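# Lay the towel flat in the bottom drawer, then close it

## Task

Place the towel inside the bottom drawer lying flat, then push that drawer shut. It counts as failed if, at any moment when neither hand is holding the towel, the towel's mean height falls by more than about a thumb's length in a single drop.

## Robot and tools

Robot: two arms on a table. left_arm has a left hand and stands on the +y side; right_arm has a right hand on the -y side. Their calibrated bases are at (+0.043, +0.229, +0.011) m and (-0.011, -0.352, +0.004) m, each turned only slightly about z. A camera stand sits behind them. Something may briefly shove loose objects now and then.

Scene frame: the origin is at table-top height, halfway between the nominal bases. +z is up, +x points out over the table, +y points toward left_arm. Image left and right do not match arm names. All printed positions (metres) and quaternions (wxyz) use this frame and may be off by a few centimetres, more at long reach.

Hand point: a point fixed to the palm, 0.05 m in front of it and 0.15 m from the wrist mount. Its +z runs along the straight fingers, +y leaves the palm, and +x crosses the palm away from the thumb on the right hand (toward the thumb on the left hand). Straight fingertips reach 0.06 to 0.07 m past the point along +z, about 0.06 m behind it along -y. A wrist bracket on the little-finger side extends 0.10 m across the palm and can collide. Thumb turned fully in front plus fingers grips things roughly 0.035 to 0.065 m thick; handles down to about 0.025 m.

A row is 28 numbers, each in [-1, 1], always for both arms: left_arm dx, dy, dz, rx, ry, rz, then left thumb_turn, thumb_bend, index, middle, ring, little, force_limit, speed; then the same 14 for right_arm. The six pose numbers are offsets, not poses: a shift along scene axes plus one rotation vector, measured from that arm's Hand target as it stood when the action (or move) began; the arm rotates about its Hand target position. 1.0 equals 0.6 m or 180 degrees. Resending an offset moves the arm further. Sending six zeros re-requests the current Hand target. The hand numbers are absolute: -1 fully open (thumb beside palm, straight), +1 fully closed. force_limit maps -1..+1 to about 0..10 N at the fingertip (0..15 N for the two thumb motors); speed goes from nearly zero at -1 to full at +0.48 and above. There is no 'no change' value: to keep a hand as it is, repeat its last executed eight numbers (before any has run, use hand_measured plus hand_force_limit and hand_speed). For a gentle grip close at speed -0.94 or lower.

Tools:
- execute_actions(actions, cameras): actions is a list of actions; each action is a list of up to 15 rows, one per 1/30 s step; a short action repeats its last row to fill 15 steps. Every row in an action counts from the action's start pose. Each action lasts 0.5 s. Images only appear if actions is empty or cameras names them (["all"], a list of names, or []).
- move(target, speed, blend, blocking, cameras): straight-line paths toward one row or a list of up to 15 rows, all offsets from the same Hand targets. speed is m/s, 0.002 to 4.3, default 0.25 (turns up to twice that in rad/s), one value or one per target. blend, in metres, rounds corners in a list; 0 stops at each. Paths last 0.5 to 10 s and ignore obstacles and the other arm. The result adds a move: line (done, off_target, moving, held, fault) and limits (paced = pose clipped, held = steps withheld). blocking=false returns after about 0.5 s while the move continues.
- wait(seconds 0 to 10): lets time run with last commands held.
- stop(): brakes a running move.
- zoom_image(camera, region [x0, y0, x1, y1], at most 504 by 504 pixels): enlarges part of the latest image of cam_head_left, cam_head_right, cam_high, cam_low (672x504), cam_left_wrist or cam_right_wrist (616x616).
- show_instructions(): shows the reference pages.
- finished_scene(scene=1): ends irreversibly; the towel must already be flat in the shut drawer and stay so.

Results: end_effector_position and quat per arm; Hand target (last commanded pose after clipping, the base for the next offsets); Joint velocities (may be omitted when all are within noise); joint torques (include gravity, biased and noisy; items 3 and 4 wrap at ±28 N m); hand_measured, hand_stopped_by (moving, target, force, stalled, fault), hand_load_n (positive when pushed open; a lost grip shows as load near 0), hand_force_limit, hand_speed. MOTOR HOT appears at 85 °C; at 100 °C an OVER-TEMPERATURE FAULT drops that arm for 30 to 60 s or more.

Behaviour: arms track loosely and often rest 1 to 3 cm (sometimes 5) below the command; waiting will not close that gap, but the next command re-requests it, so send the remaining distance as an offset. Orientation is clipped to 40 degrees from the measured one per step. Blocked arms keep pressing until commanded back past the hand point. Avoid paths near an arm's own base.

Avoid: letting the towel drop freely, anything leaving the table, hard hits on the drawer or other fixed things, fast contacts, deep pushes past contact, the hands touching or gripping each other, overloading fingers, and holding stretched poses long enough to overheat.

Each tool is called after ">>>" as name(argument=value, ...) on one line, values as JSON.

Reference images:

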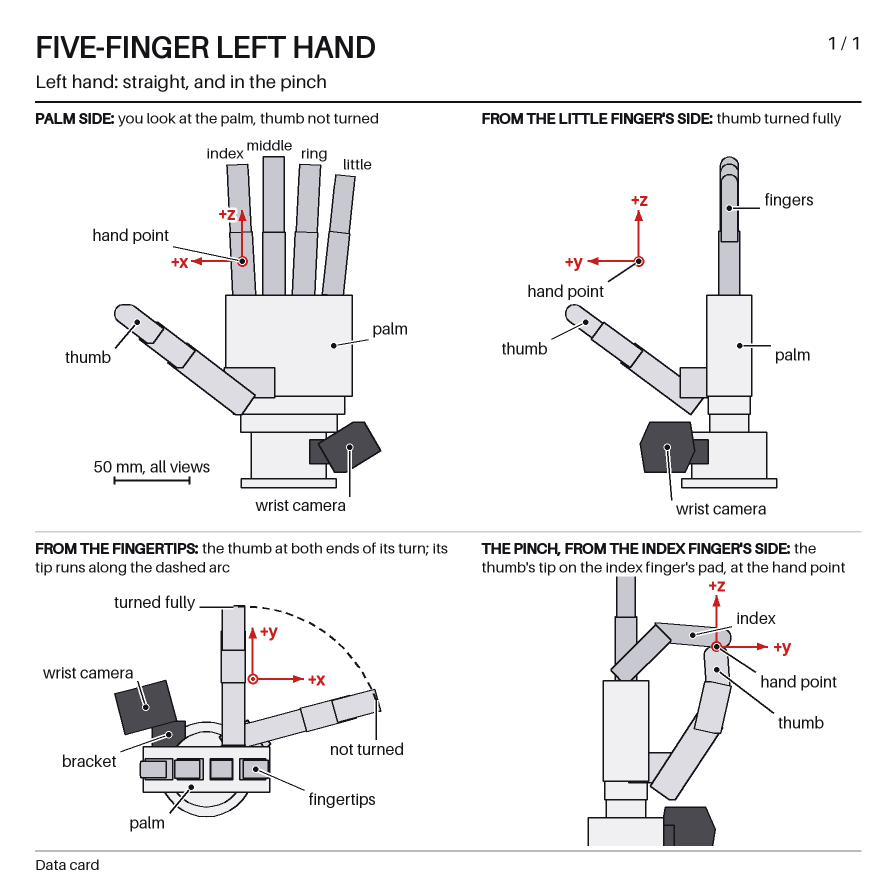

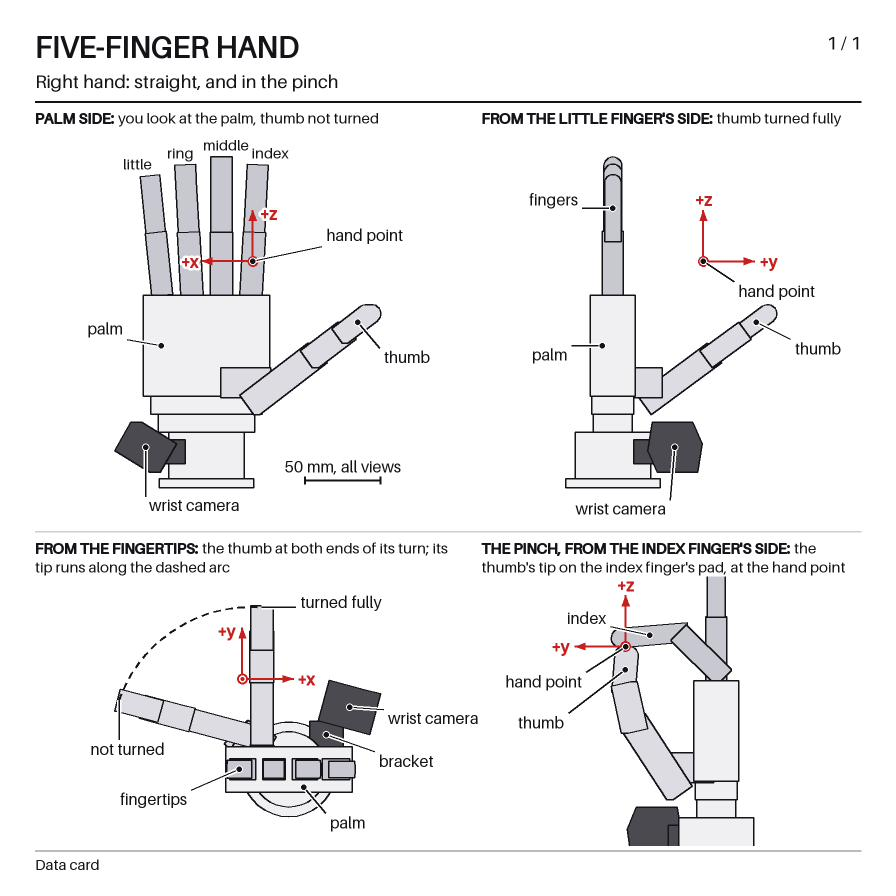

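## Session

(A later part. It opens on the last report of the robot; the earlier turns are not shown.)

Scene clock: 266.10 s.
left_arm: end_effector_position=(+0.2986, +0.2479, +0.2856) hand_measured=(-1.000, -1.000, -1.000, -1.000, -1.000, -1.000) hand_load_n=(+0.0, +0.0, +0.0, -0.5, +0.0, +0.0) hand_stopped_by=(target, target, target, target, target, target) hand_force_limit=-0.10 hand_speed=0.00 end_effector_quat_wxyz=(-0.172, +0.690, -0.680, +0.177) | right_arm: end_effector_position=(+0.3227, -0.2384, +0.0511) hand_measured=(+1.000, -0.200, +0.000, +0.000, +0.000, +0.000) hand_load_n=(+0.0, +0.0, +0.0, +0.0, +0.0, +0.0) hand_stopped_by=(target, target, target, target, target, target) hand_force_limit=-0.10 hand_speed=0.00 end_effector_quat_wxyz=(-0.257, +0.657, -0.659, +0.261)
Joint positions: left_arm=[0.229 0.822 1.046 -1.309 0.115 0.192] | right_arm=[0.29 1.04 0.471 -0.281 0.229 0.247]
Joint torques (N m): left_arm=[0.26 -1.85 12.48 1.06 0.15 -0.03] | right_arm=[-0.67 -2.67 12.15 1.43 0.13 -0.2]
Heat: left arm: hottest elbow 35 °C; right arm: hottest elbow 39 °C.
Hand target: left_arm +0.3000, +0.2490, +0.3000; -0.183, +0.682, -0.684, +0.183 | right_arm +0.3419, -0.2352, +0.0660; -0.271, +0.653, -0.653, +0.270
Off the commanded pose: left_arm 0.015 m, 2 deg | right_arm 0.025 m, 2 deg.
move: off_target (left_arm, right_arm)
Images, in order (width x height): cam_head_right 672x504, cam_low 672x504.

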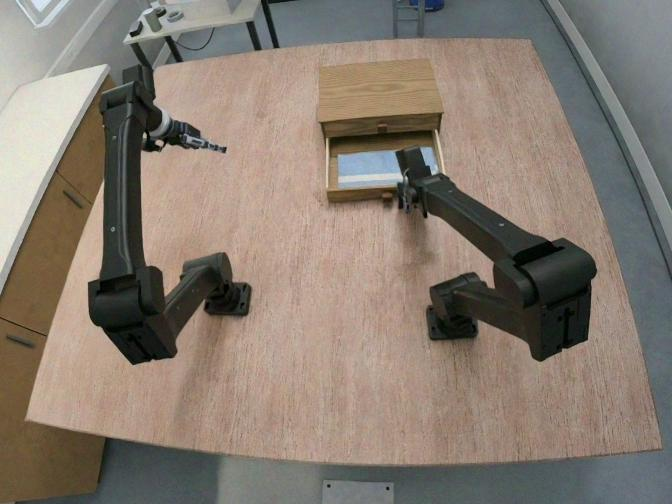

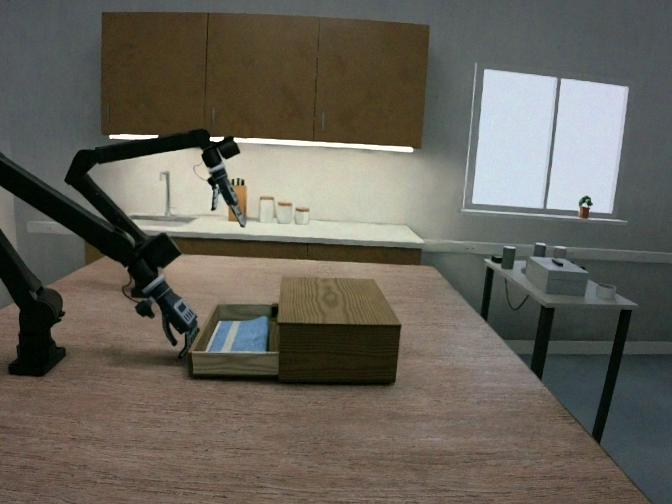

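>>> move(target=[0.0, 0.0, 0.0, 0, 0.0, 0, -1, -1, -1, -1, -1, -1, -0.1, 0.0, 0.1, 0.0, 0.02, 0, 0.0, 0, 1, -0.2, 0.0, 0.0, 0.0, 0.0, -0.1, 0.0], speed=0.07, cameras=["cam_low", "cam_head_right"])

>>> zoom_image(camera="cam_low", region=[150, 260, 290, 390])

>>> zoom_image(camera="cam_head_right", region=[330, 110, 460, 240])

Scene clock: 268.13 s.
left_arm: end_effector_position=(+0.2986, +0.2479, +0.2856) hand_measured=(-1.000, -1.000, -1.000, -1.000, -1.000, -1.000) hand_load_n=(+0.0, +0.0, +0.0, +0.0, +0.0, +0.0) hand_stopped_by=(target, target, target, target, target, target) hand_force_limit=-0.10 hand_speed=0.00 end_effector_quat_wxyz=(-0.172, +0.690, -0.680, +0.177) | right_arm: end_effector_position=(+0.3683, -0.2399, +0.0550) hand_measured=(+1.000, -0.200, +0.000, +0.000, +0.000, +0.000) hand_load_n=(+0.0, +0.0, -0.5, +0.0, +0.0, +0.0) hand_stopped_by=(target, target, target, target, target, target) hand_force_limit=-0.10 hand_speed=0.00 end_effector_quat_wxyz=(-0.245, +0.668, -0.656, +0.252)
Joint positions: left_arm=[0.229 0.822 1.046 -1.309 0.115 0.192] | right_arm=[0.234 1.191 0.597 -0.279 0.184 0.19]
Joint torques (N m): left_arm=[-0.5 -2.02 12.48 1.09 0.16 -0.09] | right_arm=[-1.08 -4.07 13.83 1.89 0.32 -0.02]
Heat: left arm: hottest elbow 35 °C; right arm: hottest elbow 40 °C.
Hand target: left_arm +0.3000, +0.2490, +0.3000; -0.183, +0.682, -0.684, +0.183 | right_arm +0.4020, -0.2352, +0.0781; -0.271, +0.653, -0.653, +0.270
Off the commanded pose: left_arm 0.015 m, 2 deg | right_arm 0.041 m, 4 deg.
move: off_target (left_arm, right_arm)
Images, in order (width x height): cam_head_right 672x504, cam_low 672x504.

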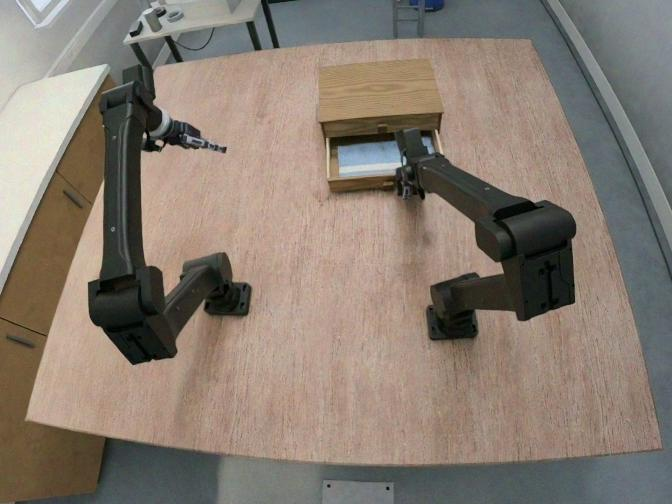

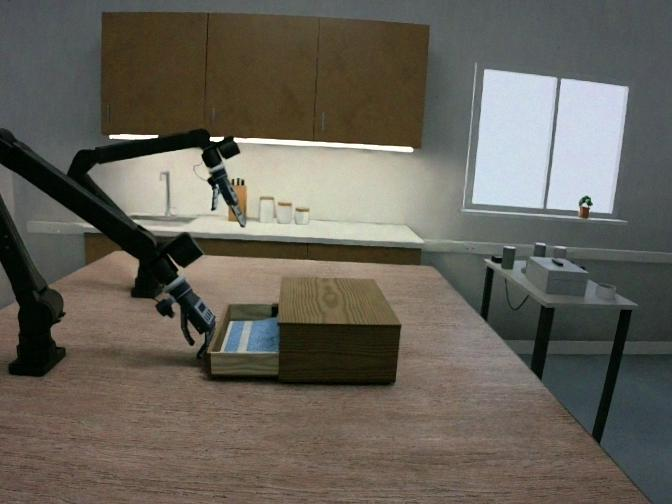

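Scaled by 3.600 from the camera's 672x504 image, which has a finer 960x720 frame.

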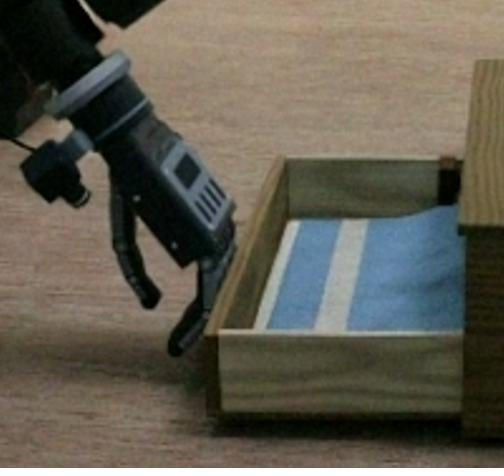

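Scaled by 3.877 from the camera's 672x504 image, which has a finer 960x720 frame.

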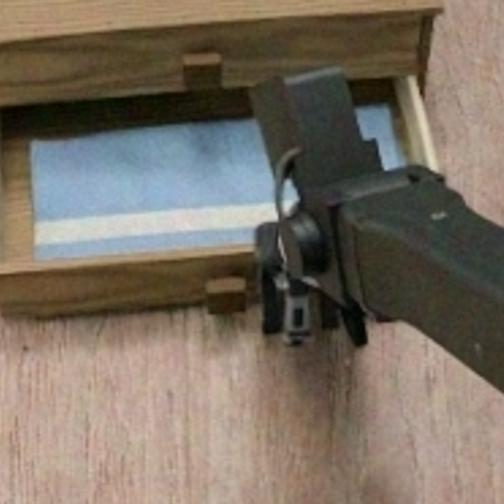

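>>> move(target=[0.0, 0.0, 0.0, 0, 0.0, 0, -1, -1, -1, -1, -1, -1, -0.1, 0.0, 0.1, 0.0, 0.003, 0, 0.0, 0, 1, -0.2, 0.0, 0.0, 0.0, 0.0, -0.1, 0.0], speed=0.07, cameras=["cam_low", "cam_head_right"])

>>> zoom_image(camera="cam_low", region=[150, 260, 290, 390])

>>> zoom_image(camera="cam_head_right", region=[330, 110, 460, 240])

Scene clock: 269.70 s.
left_arm: end_effector_position=(+0.2986, +0.2479, +0.2856) hand_measured=(-1.000, -1.000, -1.000, -1.000, -1.000, -1.000) hand_load_n=(+0.0, +0.0, +0.0, +0.0, +0.0, +0.0) hand_stopped_by=(target, target, target, target, target, target) hand_force_limit=-0.10 hand_speed=0.00 end_effector_quat_wxyz=(-0.172, +0.690, -0.680, +0.177) | right_arm: end_effector_position=(+0.4321, -0.2373, +0.0602) hand_measured=(+1.000, -0.200, +0.000, +0.000, +0.000, +0.000) hand_load_n=(+0.0, +0.0, -0.5, +0.0, +0.0, +0.0) hand_stopped_by=(target, target, target, target, target, target) hand_force_limit=-0.10 hand_speed=0.00 end_effector_quat_wxyz=(-0.249, +0.663, -0.659, +0.254)
Joint positions: left_arm=[0.229 0.822 1.046 -1.309 0.115 0.192] | right_arm=[0.193 1.354 0.748 -0.252 0.159 0.169]
Joint torques (N m): left_arm=[-0.09 -1.61 12.48 1.03 0.16 -0.06] | right_arm=[-0.73 -6.53 13.18 1.92 0.15 -0.13]
Heat: left arm: hottest elbow 35 °C; right arm: hottest elbow 40 °C.
Hand target: left_arm +0.3000, +0.2490, +0.3000; -0.183, +0.682, -0.684, +0.183 | right_arm +0.4621, -0.2352, +0.0800; -0.271, +0.653, -0.653, +0.270
Off the commanded pose: left_arm 0.015 m, 2 deg | right_arm 0.036 m, 3 deg.
move: off_target (left_arm, right_arm)
Images, in order (width x height): cam_head_right 672x504, cam_low 672x504.

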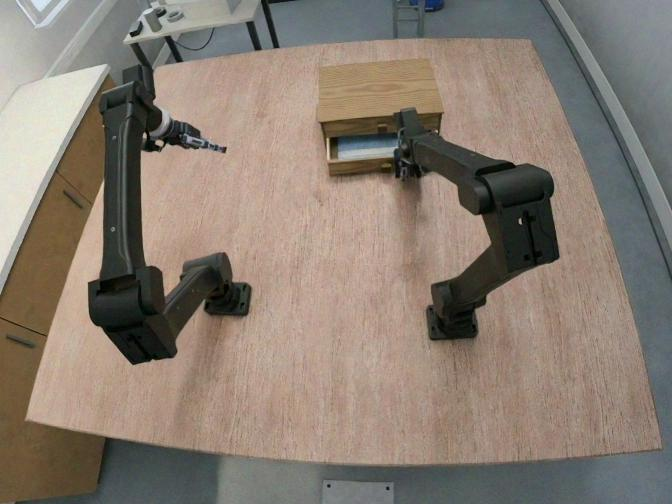

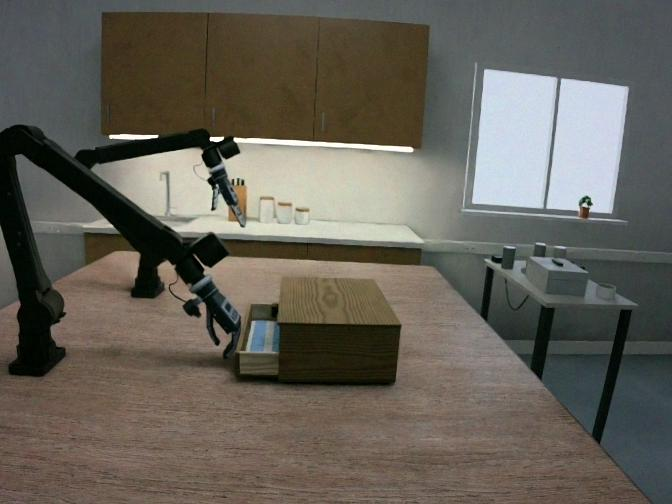

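Scaled by 3.600 from the camera's 672x504 image, which has a finer 960x720 frame.

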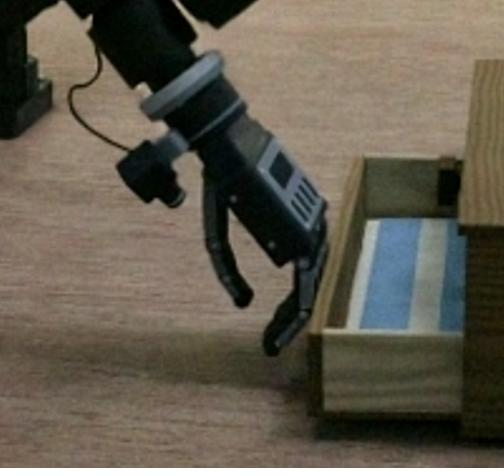

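Scaled by 3.877 from the camera's 672x504 image, which has a finer 960x720 frame.

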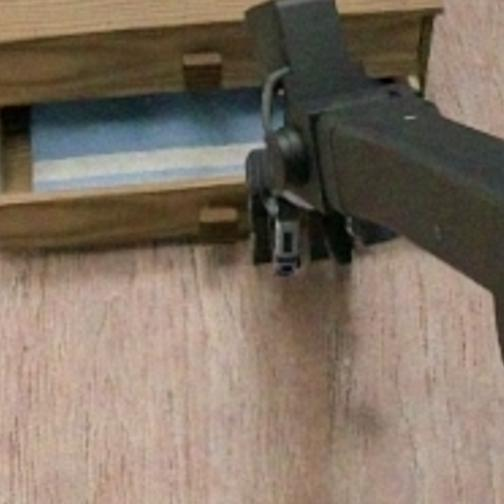

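>>> move(target=[0.0, 0.0, 0.0, 0, 0.0, 0, -1, -1, -1, -1, -1, -1, -0.1, 0.0, 0.09, 0.0, -0.01, 0, 0.0, 0, 1, -0.2, 0.0, 0.0, 0.0, 0.0, -0.1, 0.0], speed=0.06, cameras=["cam_low", "cam_head_right"])

>>> zoom_image(camera="cam_low", region=[190, 260, 330, 390])

>>> zoom_image(camera="cam_head_right", region=[330, 110, 460, 240])

Scene clock: 271.43 s.
left_arm: end_effector_position=(+0.2986, +0.2479, +0.2856) hand_measured=(-1.000, -1.000, -1.000, -1.000, -1.000, -1.000) hand_load_n=(+0.0, +0.0, +0.0, +0.0, +0.0, +0.0) hand_stopped_by=(target, target, target, target, target, target) hand_force_limit=-0.10 hand_speed=0.00 end_effector_quat_wxyz=(-0.172, +0.690, -0.680, +0.177) | right_arm: end_effector_position=(+0.4891, -0.2343, +0.0611) hand_measured=(+1.000, -0.200, +0.000, +0.000, +0.000, +0.000) hand_load_n=(+0.0, +0.0, -0.5, +0.0, +0.5, +0.0) hand_stopped_by=(target, target, target, target, target, target) hand_force_limit=-0.10 hand_speed=0.00 end_effector_quat_wxyz=(-0.256, +0.661, -0.658, +0.256)
Joint positions: left_arm=[0.229 0.822 1.046 -1.309 0.115 0.192] | right_arm=[0.167 1.49 0.885 -0.234 0.139 0.151]
Joint torques (N m): left_arm=[-0.15 -1.96 12.6 1.01 0.16 -0.05] | right_arm=[-1.14 -8 12.82 1.63 0.16 -0.15]
Heat: left arm: hottest elbow 35 °C; right arm: hottest elbow 40 °C.
Hand target: left_arm +0.3000, +0.2490, +0.3000; -0.183, +0.682, -0.684, +0.183 | right_arm +0.5159, -0.2351, +0.0739; -0.271, +0.653, -0.653, +0.270
Off the commanded pose: left_arm 0.015 m, 2 deg | right_arm 0.030 m, 3 deg.
move: off_target (left_arm, right_arm)
Images, in order (width x height): cam_head_right 672x504, cam_low 672x504.

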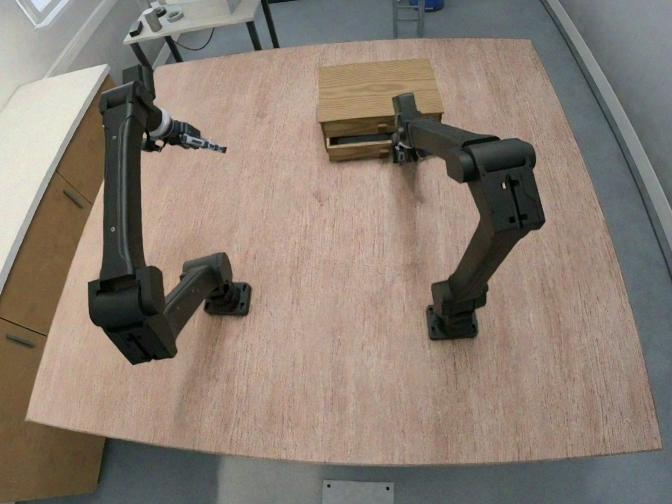

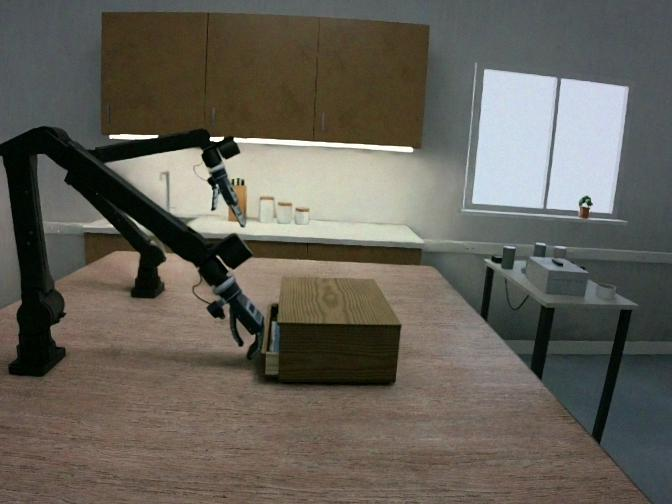

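Scaled by 3.600 from the camera's 672x504 image, which has a finer 960x720 frame.

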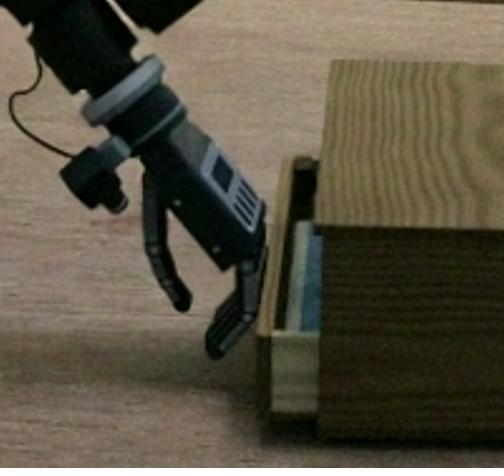

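Scaled by 3.877 from the camera's 672x504 image, which has a finer 960x720 frame.

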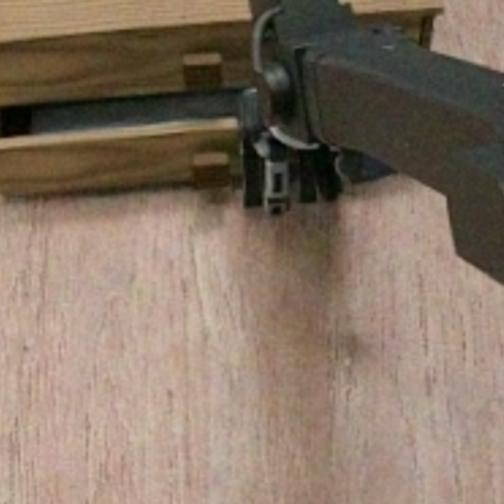

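>>> move(target=[0.0, 0.0, 0.0, 0, 0.0, 0, -1, -1, -1, -1, -1, -1, -0.1, 0.0, 0.045, 0.0, -0.01, 0, 0.0, 0, 1, -0.2, 0.0, 0.0, 0.0, 0.0, -0.1, 0.0], speed=0.04, cameras=["cam_low", "cam_head_right"])

>>> zoom_image(camera="cam_low", region=[190, 260, 330, 390])

>>> zoom_image(camera="cam_head_right", region=[310, 70, 460, 200])

Scene clock: 273.07 s.
left_arm: end_effector_position=(+0.2986, +0.2479, +0.2856) hand_measured=(-1.000, -1.000, -1.000, -1.000, -1.000, -1.000) hand_load_n=(+0.0, +0.0, +0.0, +0.0, +0.0, +0.0) hand_stopped_by=(target, target, target, target, target, target) hand_force_limit=-0.10 hand_speed=0.00 end_effector_quat_wxyz=(-0.172, +0.690, -0.680, +0.177) | right_arm: end_effector_position=(+0.5155, -0.2336, +0.0564) hand_measured=(+1.000, -0.200, +0.000, +0.000, +0.000, +0.000) hand_load_n=(+0.0, +0.0, -1.0, +0.0, +0.0, +0.0) hand_stopped_by=(target, target, target, target, target, target) hand_force_limit=-0.10 hand_speed=0.00 end_effector_quat_wxyz=(-0.256, +0.661, -0.657, +0.256)
Joint positions: left_arm=[0.229 0.822 1.046 -1.309 0.115 0.192] | right_arm=[0.156 1.561 0.951 -0.229 0.131 0.142]
Joint torques (N m): left_arm=[-0.32 -1.85 12.55 1.02 0.15 -0.06] | right_arm=[-0.97 -9.05 12.94 1.77 0.18 -0.16]
Heat: left arm: hottest elbow 35 °C; right arm: hottest elbow 40 °C.
Hand target: left_arm +0.3000, +0.2490, +0.3000; -0.183, +0.682, -0.684, +0.183 | right_arm +0.5430, -0.2353, +0.0680; -0.271, +0.653, -0.653, +0.271
Off the commanded pose: left_arm 0.015 m, 2 deg | right_arm 0.030 m, 3 deg.
move: off_target (left_arm, right_arm)
Images, in order (width x height): cam_head_right 672x504, cam_low 672x504.

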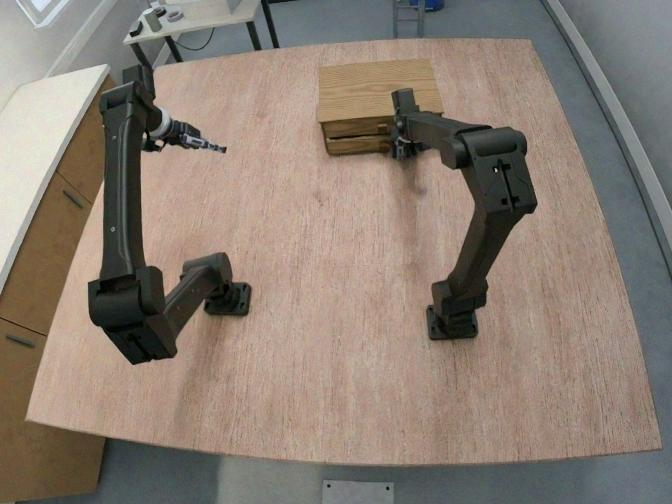

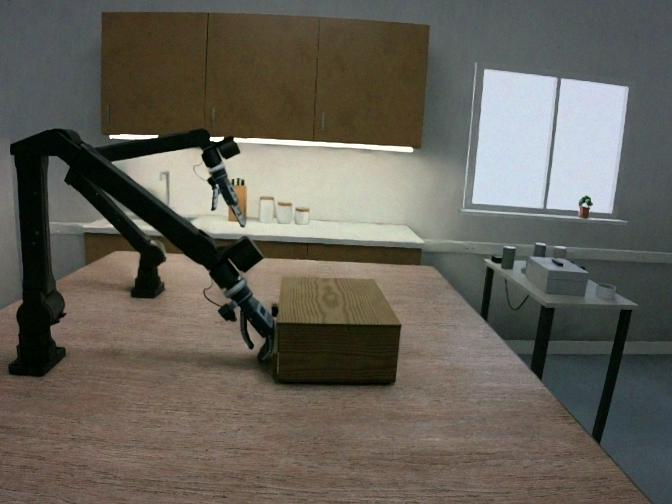

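Scaled by 3.600 from the camera's 672x504 image, which has a finer 960x720 frame.

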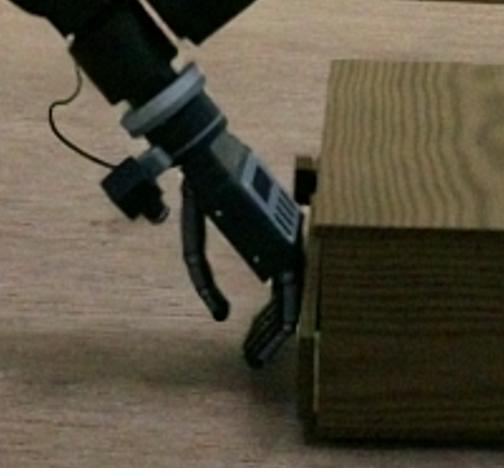

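Scaled by 3.360 from the camera's 672x504 image, which has a finer 960x720 frame.

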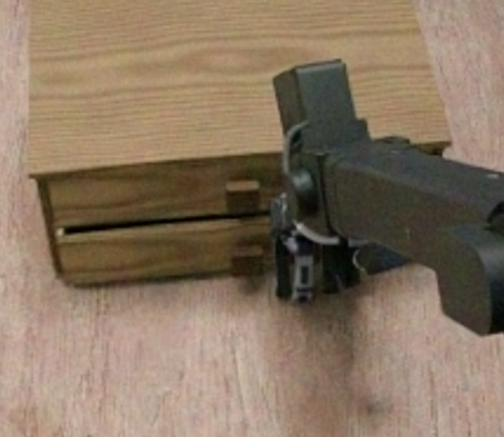

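>>> move(target=[0.0, 0.0, 0.0, 0, 0.0, 0, -1, -1, -1, -1, -1, -1, -0.1, 0.0, 0.02, 0.0, 0.0, 0, 0.0, 0, 1, -0.2, 0.0, 0.0, 0.0, 0.0, -0.1, 0.0], speed=0.03, cameras=["cam_low", "cam_head_right"])

>>> zoom_image(camera="cam_low", region=[240, 280, 310, 390])

>>> zoom_image(camera="cam_head_right", region=[310, 90, 460, 180])

Scene clock: 274.27 s.
left_arm: end_effector_position=(+0.2986, +0.2479, +0.2856) hand_measured=(-1.000, -1.000, -1.000, -1.000, -1.000, -1.000) hand_load_n=(+0.0, +0.0, +0.0, +0.0, +0.0, +0.0) hand_stopped_by=(target, target, target, target, target, target) hand_force_limit=-0.10 hand_speed=0.00 end_effector_quat_wxyz=(-0.172, +0.690, -0.680, +0.177) | right_arm: end_effector_position=(+0.5285, -0.2329, +0.0568) hand_measured=(+1.000, -0.200, +0.000, +0.000, +0.000, +0.000) hand_load_n=(+0.0, +0.0, -0.5, +0.0, +0.0, +0.0) hand_stopped_by=(target, target, target, target, target, target) hand_force_limit=-0.10 hand_speed=0.00 end_effector_quat_wxyz=(-0.258, +0.660, -0.657, +0.257)
Joint positions: left_arm=[0.229 0.822 1.046 -1.309 0.115 0.192] | right_arm=[0.152 1.588 0.984 -0.229 0.127 0.139]
Joint torques (N m): left_arm=[0.26 -1.9 12.56 1.07 0.14 -0.06] | right_arm=[-1.14 -8.88 12.94 1.65 0.18 -0.16]
Heat: left arm: hottest elbow 35 °C; right arm: hottest elbow 40 °C.
Hand target: left_arm +0.3000, +0.2490, +0.3000; -0.183, +0.682, -0.684, +0.183 | right_arm +0.5550, -0.2351, +0.0681; -0.271, +0.653, -0.653, +0.270
Off the commanded pose: left_arm 0.015 m, 2 deg | right_arm 0.029 m, 2 deg.
move: off_target (left_arm, right_arm)
Images, in order (width x height): cam_head_right 672x504, cam_low 672x504.

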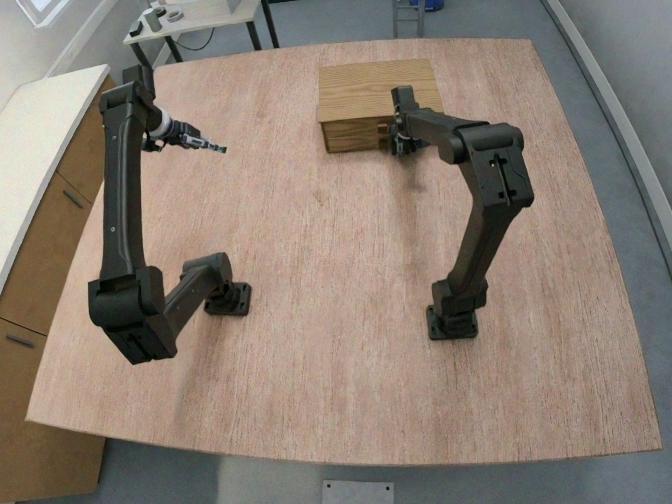

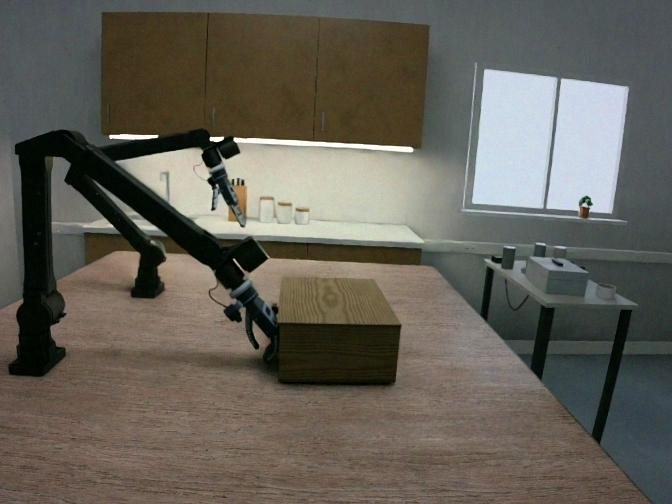

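Scaled by 4.582 from the camera's 672x504 image, which has a finer 960x720 frame.

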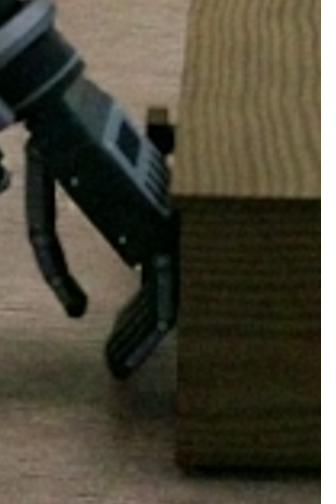

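Scaled by 3.360 from the camera's 672x504 image, which has a finer 960x720 frame.

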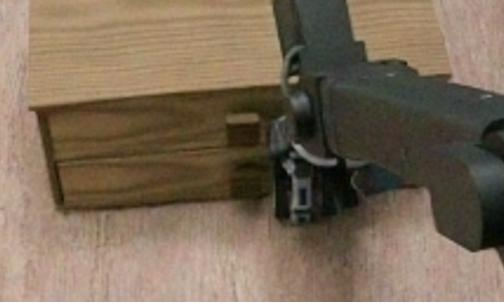

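>>> move(target=[0.0, 0.0, 0.0, 0, 0.0, 0, -1, -1, -1, -1, -1, -1, -0.1, 0.0, 0.015, 0.0, 0.0, 0, 0.0, 0, 1, -0.2, 0.0, 0.0, 0.0, 0.0, -0.1, 0.0], speed=0.03, cameras=["cam_low", "cam_head_right"])

>>> zoom_image(camera="cam_head_right", region=[310, 90, 460, 180])

Scene clock: 275.50 s.
left_arm: end_effector_position=(+0.2986, +0.2479, +0.2856) hand_measured=(-1.000, -1.000, -1.000, -1.000, -1.000, -1.000) hand_load_n=(+0.0, +0.0, +0.0, +0.0, +0.0, +0.0) hand_stopped_by=(target, target, target, target, target, target) hand_force_limit=-0.10 hand_speed=0.00 end_effector_quat_wxyz=(-0.172, +0.690, -0.680, +0.177) | right_arm: end_effector_position=(+0.5303, -0.2322, +0.0527) hand_measured=(+1.000, -0.200, +0.000, +0.000, +0.000, +0.000) hand_load_n=(+0.0, +0.0, -1.5, +0.0, +0.0, +0.0) hand_stopped_by=(target, target, target, target, target, target) hand_force_limit=-0.10 hand_speed=0.00 end_effector_quat_wxyz=(-0.256, +0.664, -0.655, +0.254)
Joint positions: left_arm=[0.229 0.822 1.046 -1.309 0.115 0.192] | right_arm=[0.15 1.603 0.992 -0.231 0.121 0.132]
Joint torques (N m): left_arm=[-0.32 -2.2 12.57 1.11 0.16 -0.08] | right_arm=[-1.44 -9.35 14.35 1.42 0.33 -0.1]
Heat: left arm: hottest elbow 35 °C; right arm: hottest elbow 40 °C.
Hand target: left_arm +0.3000, +0.2490, +0.3000; -0.183, +0.682, -0.684, +0.183 | right_arm +0.5640, -0.2353, +0.0679; -0.271, +0.653, -0.653, +0.270
Off the commanded pose: left_arm 0.015 m, 2 deg | right_arm 0.037 m, 3 deg.
move: off_target (left_arm, right_arm)
Images, in order (width x height): cam_head_right 672x504, cam_low 672x504.

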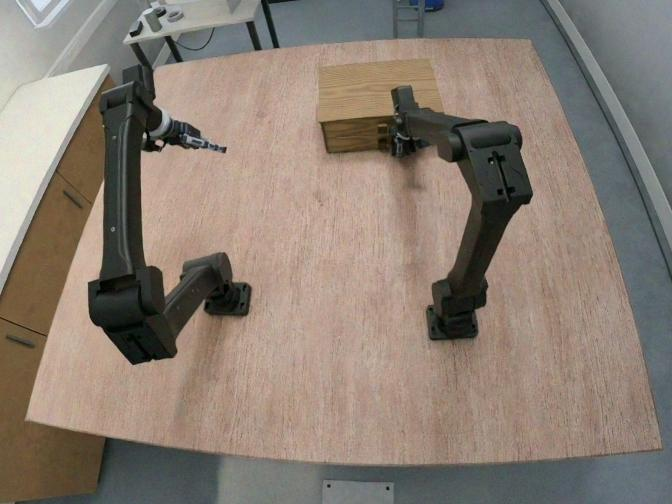

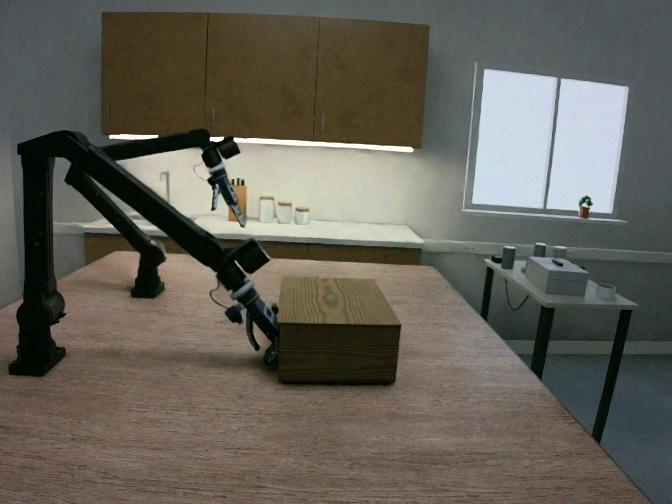

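Scaled by 3.360 from the camera's 672x504 image, which has a finer 960x720 frame.

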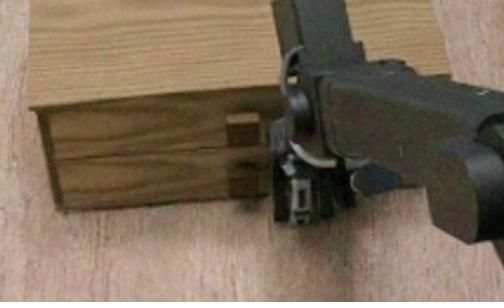

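>>> move(target=[[0.0, 0.0, 0.0, 0, 0.0, 0, -1, -1, -1, -1, -1, -1, -0.1, 0.0, -0.15, 0.0, 0.01, 0, 0.0, 0, 1, -0.2, 0.0, 0.0, 0.0, 0.0, -0.1, 0.0], [0.0, 0.0, 0.0, 0, 0.0, 0, -1, -1, -1, -1, -1, -1, -0.1, 0.0, -0.40, -0.05, 0.3, 0, 0.0, 0, 1, -0.2, 0.0, 0.0, 0.0, 0.0, -0.1, 0.0]], speed=[0.12, 0.25], blend=0.02, cameras=["cam_low", "cam_head_right", "cam_high", "cam_right_wrist"])

>>> zoom_image(camera="cam_head_right", region=[310, 90, 460, 180])

>>> zoom_image(camera="cam_low", region=[240, 270, 410, 400])

Scene clock: 278.10 s.
left_arm: end_effector_position=(+0.2986, +0.2479, +0.2856) hand_measured=(-1.000, -1.000, -1.000, -1.000, -1.000, -1.000) hand_load_n=(-0.5, +0.0, +0.0, +0.0, -0.5, +0.0) hand_stopped_by=(target, target, target, target, target, target) hand_force_limit=-0.10 hand_speed=0.00 end_effector_quat_wxyz=(-0.172, +0.690, -0.680, +0.177) | right_arm: end_effector_position=(+0.3171, -0.2705, +0.2307) hand_measured=(+1.000, -0.200, +0.000, +0.000, +0.000, +0.000) hand_load_n=(+0.0, +0.0, +0.0, +0.0, +0.0, +0.0) hand_stopped_by=(target, target, target, target, target, target) hand_force_limit=-0.10 hand_speed=0.00 end_effector_quat_wxyz=(-0.259, +0.659, -0.654, +0.267)
Joint positions: left_arm=[0.229 0.822 1.046 -1.309 0.115 0.192] | right_arm=[0.179 0.813 0.841 -0.849 0.159 0.152]
Joint torques (N m): left_arm=[0.03 -1.96 12.55 0.99 0.15 -0.06] | right_arm=[0.32 -1.49 13.78 0.75 0.21 0.12]
Heat: left arm: hottest elbow 35 °C; right arm: hottest elbow 41 °C.
Hand target: left_arm +0.3000, +0.2490, +0.3000; -0.183, +0.682, -0.684, +0.183 | right_arm +0.3240, -0.2653, +0.2480; -0.271, +0.653, -0.653, +0.270
Off the commanded pose: left_arm 0.015 m, 2 deg | right_arm 0.019 m, 2 deg.
move: off_target (left_arm, right_arm)
Images, in order (width x height): cam_head_right 672x504, cam_high 672x504, cam_low 672x504, cam_right_wrist 616x616.

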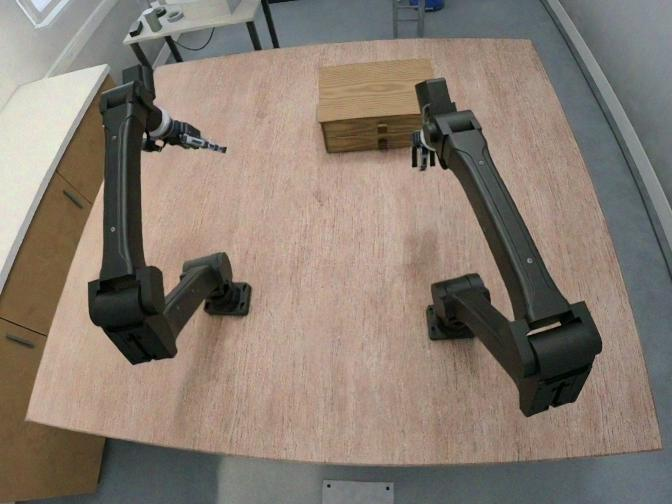

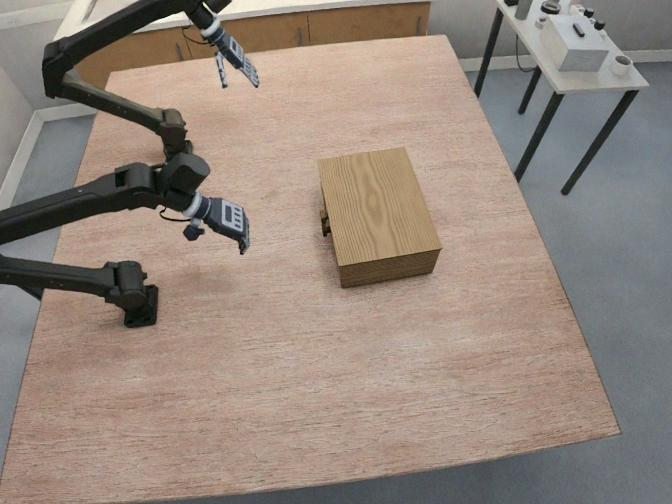

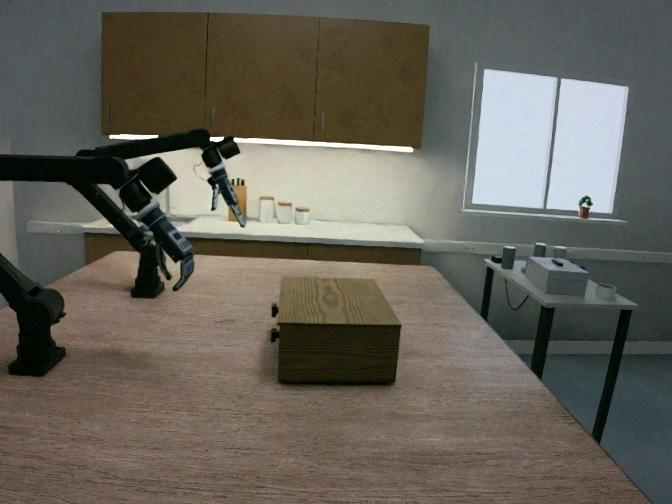

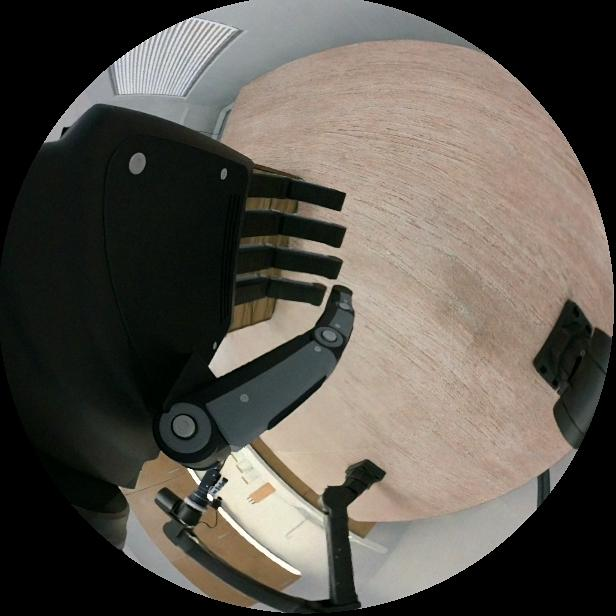

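Scaled by 3.360 from the camera's 672x504 image, which has a finer 960x720 frame.

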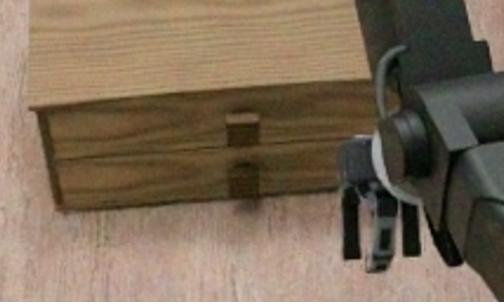

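Scaled by 2.965 from the camera's 672x504 image, which has a finer 960x720 frame.

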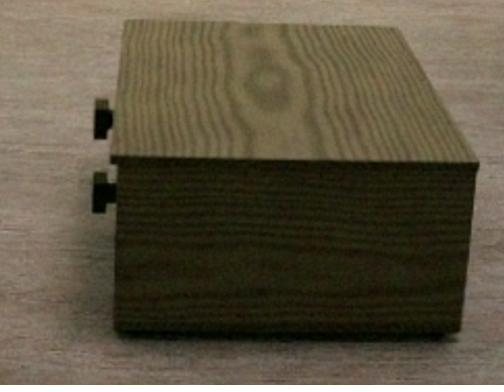

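>>> finished_scene()

The scene is finished: the task was done.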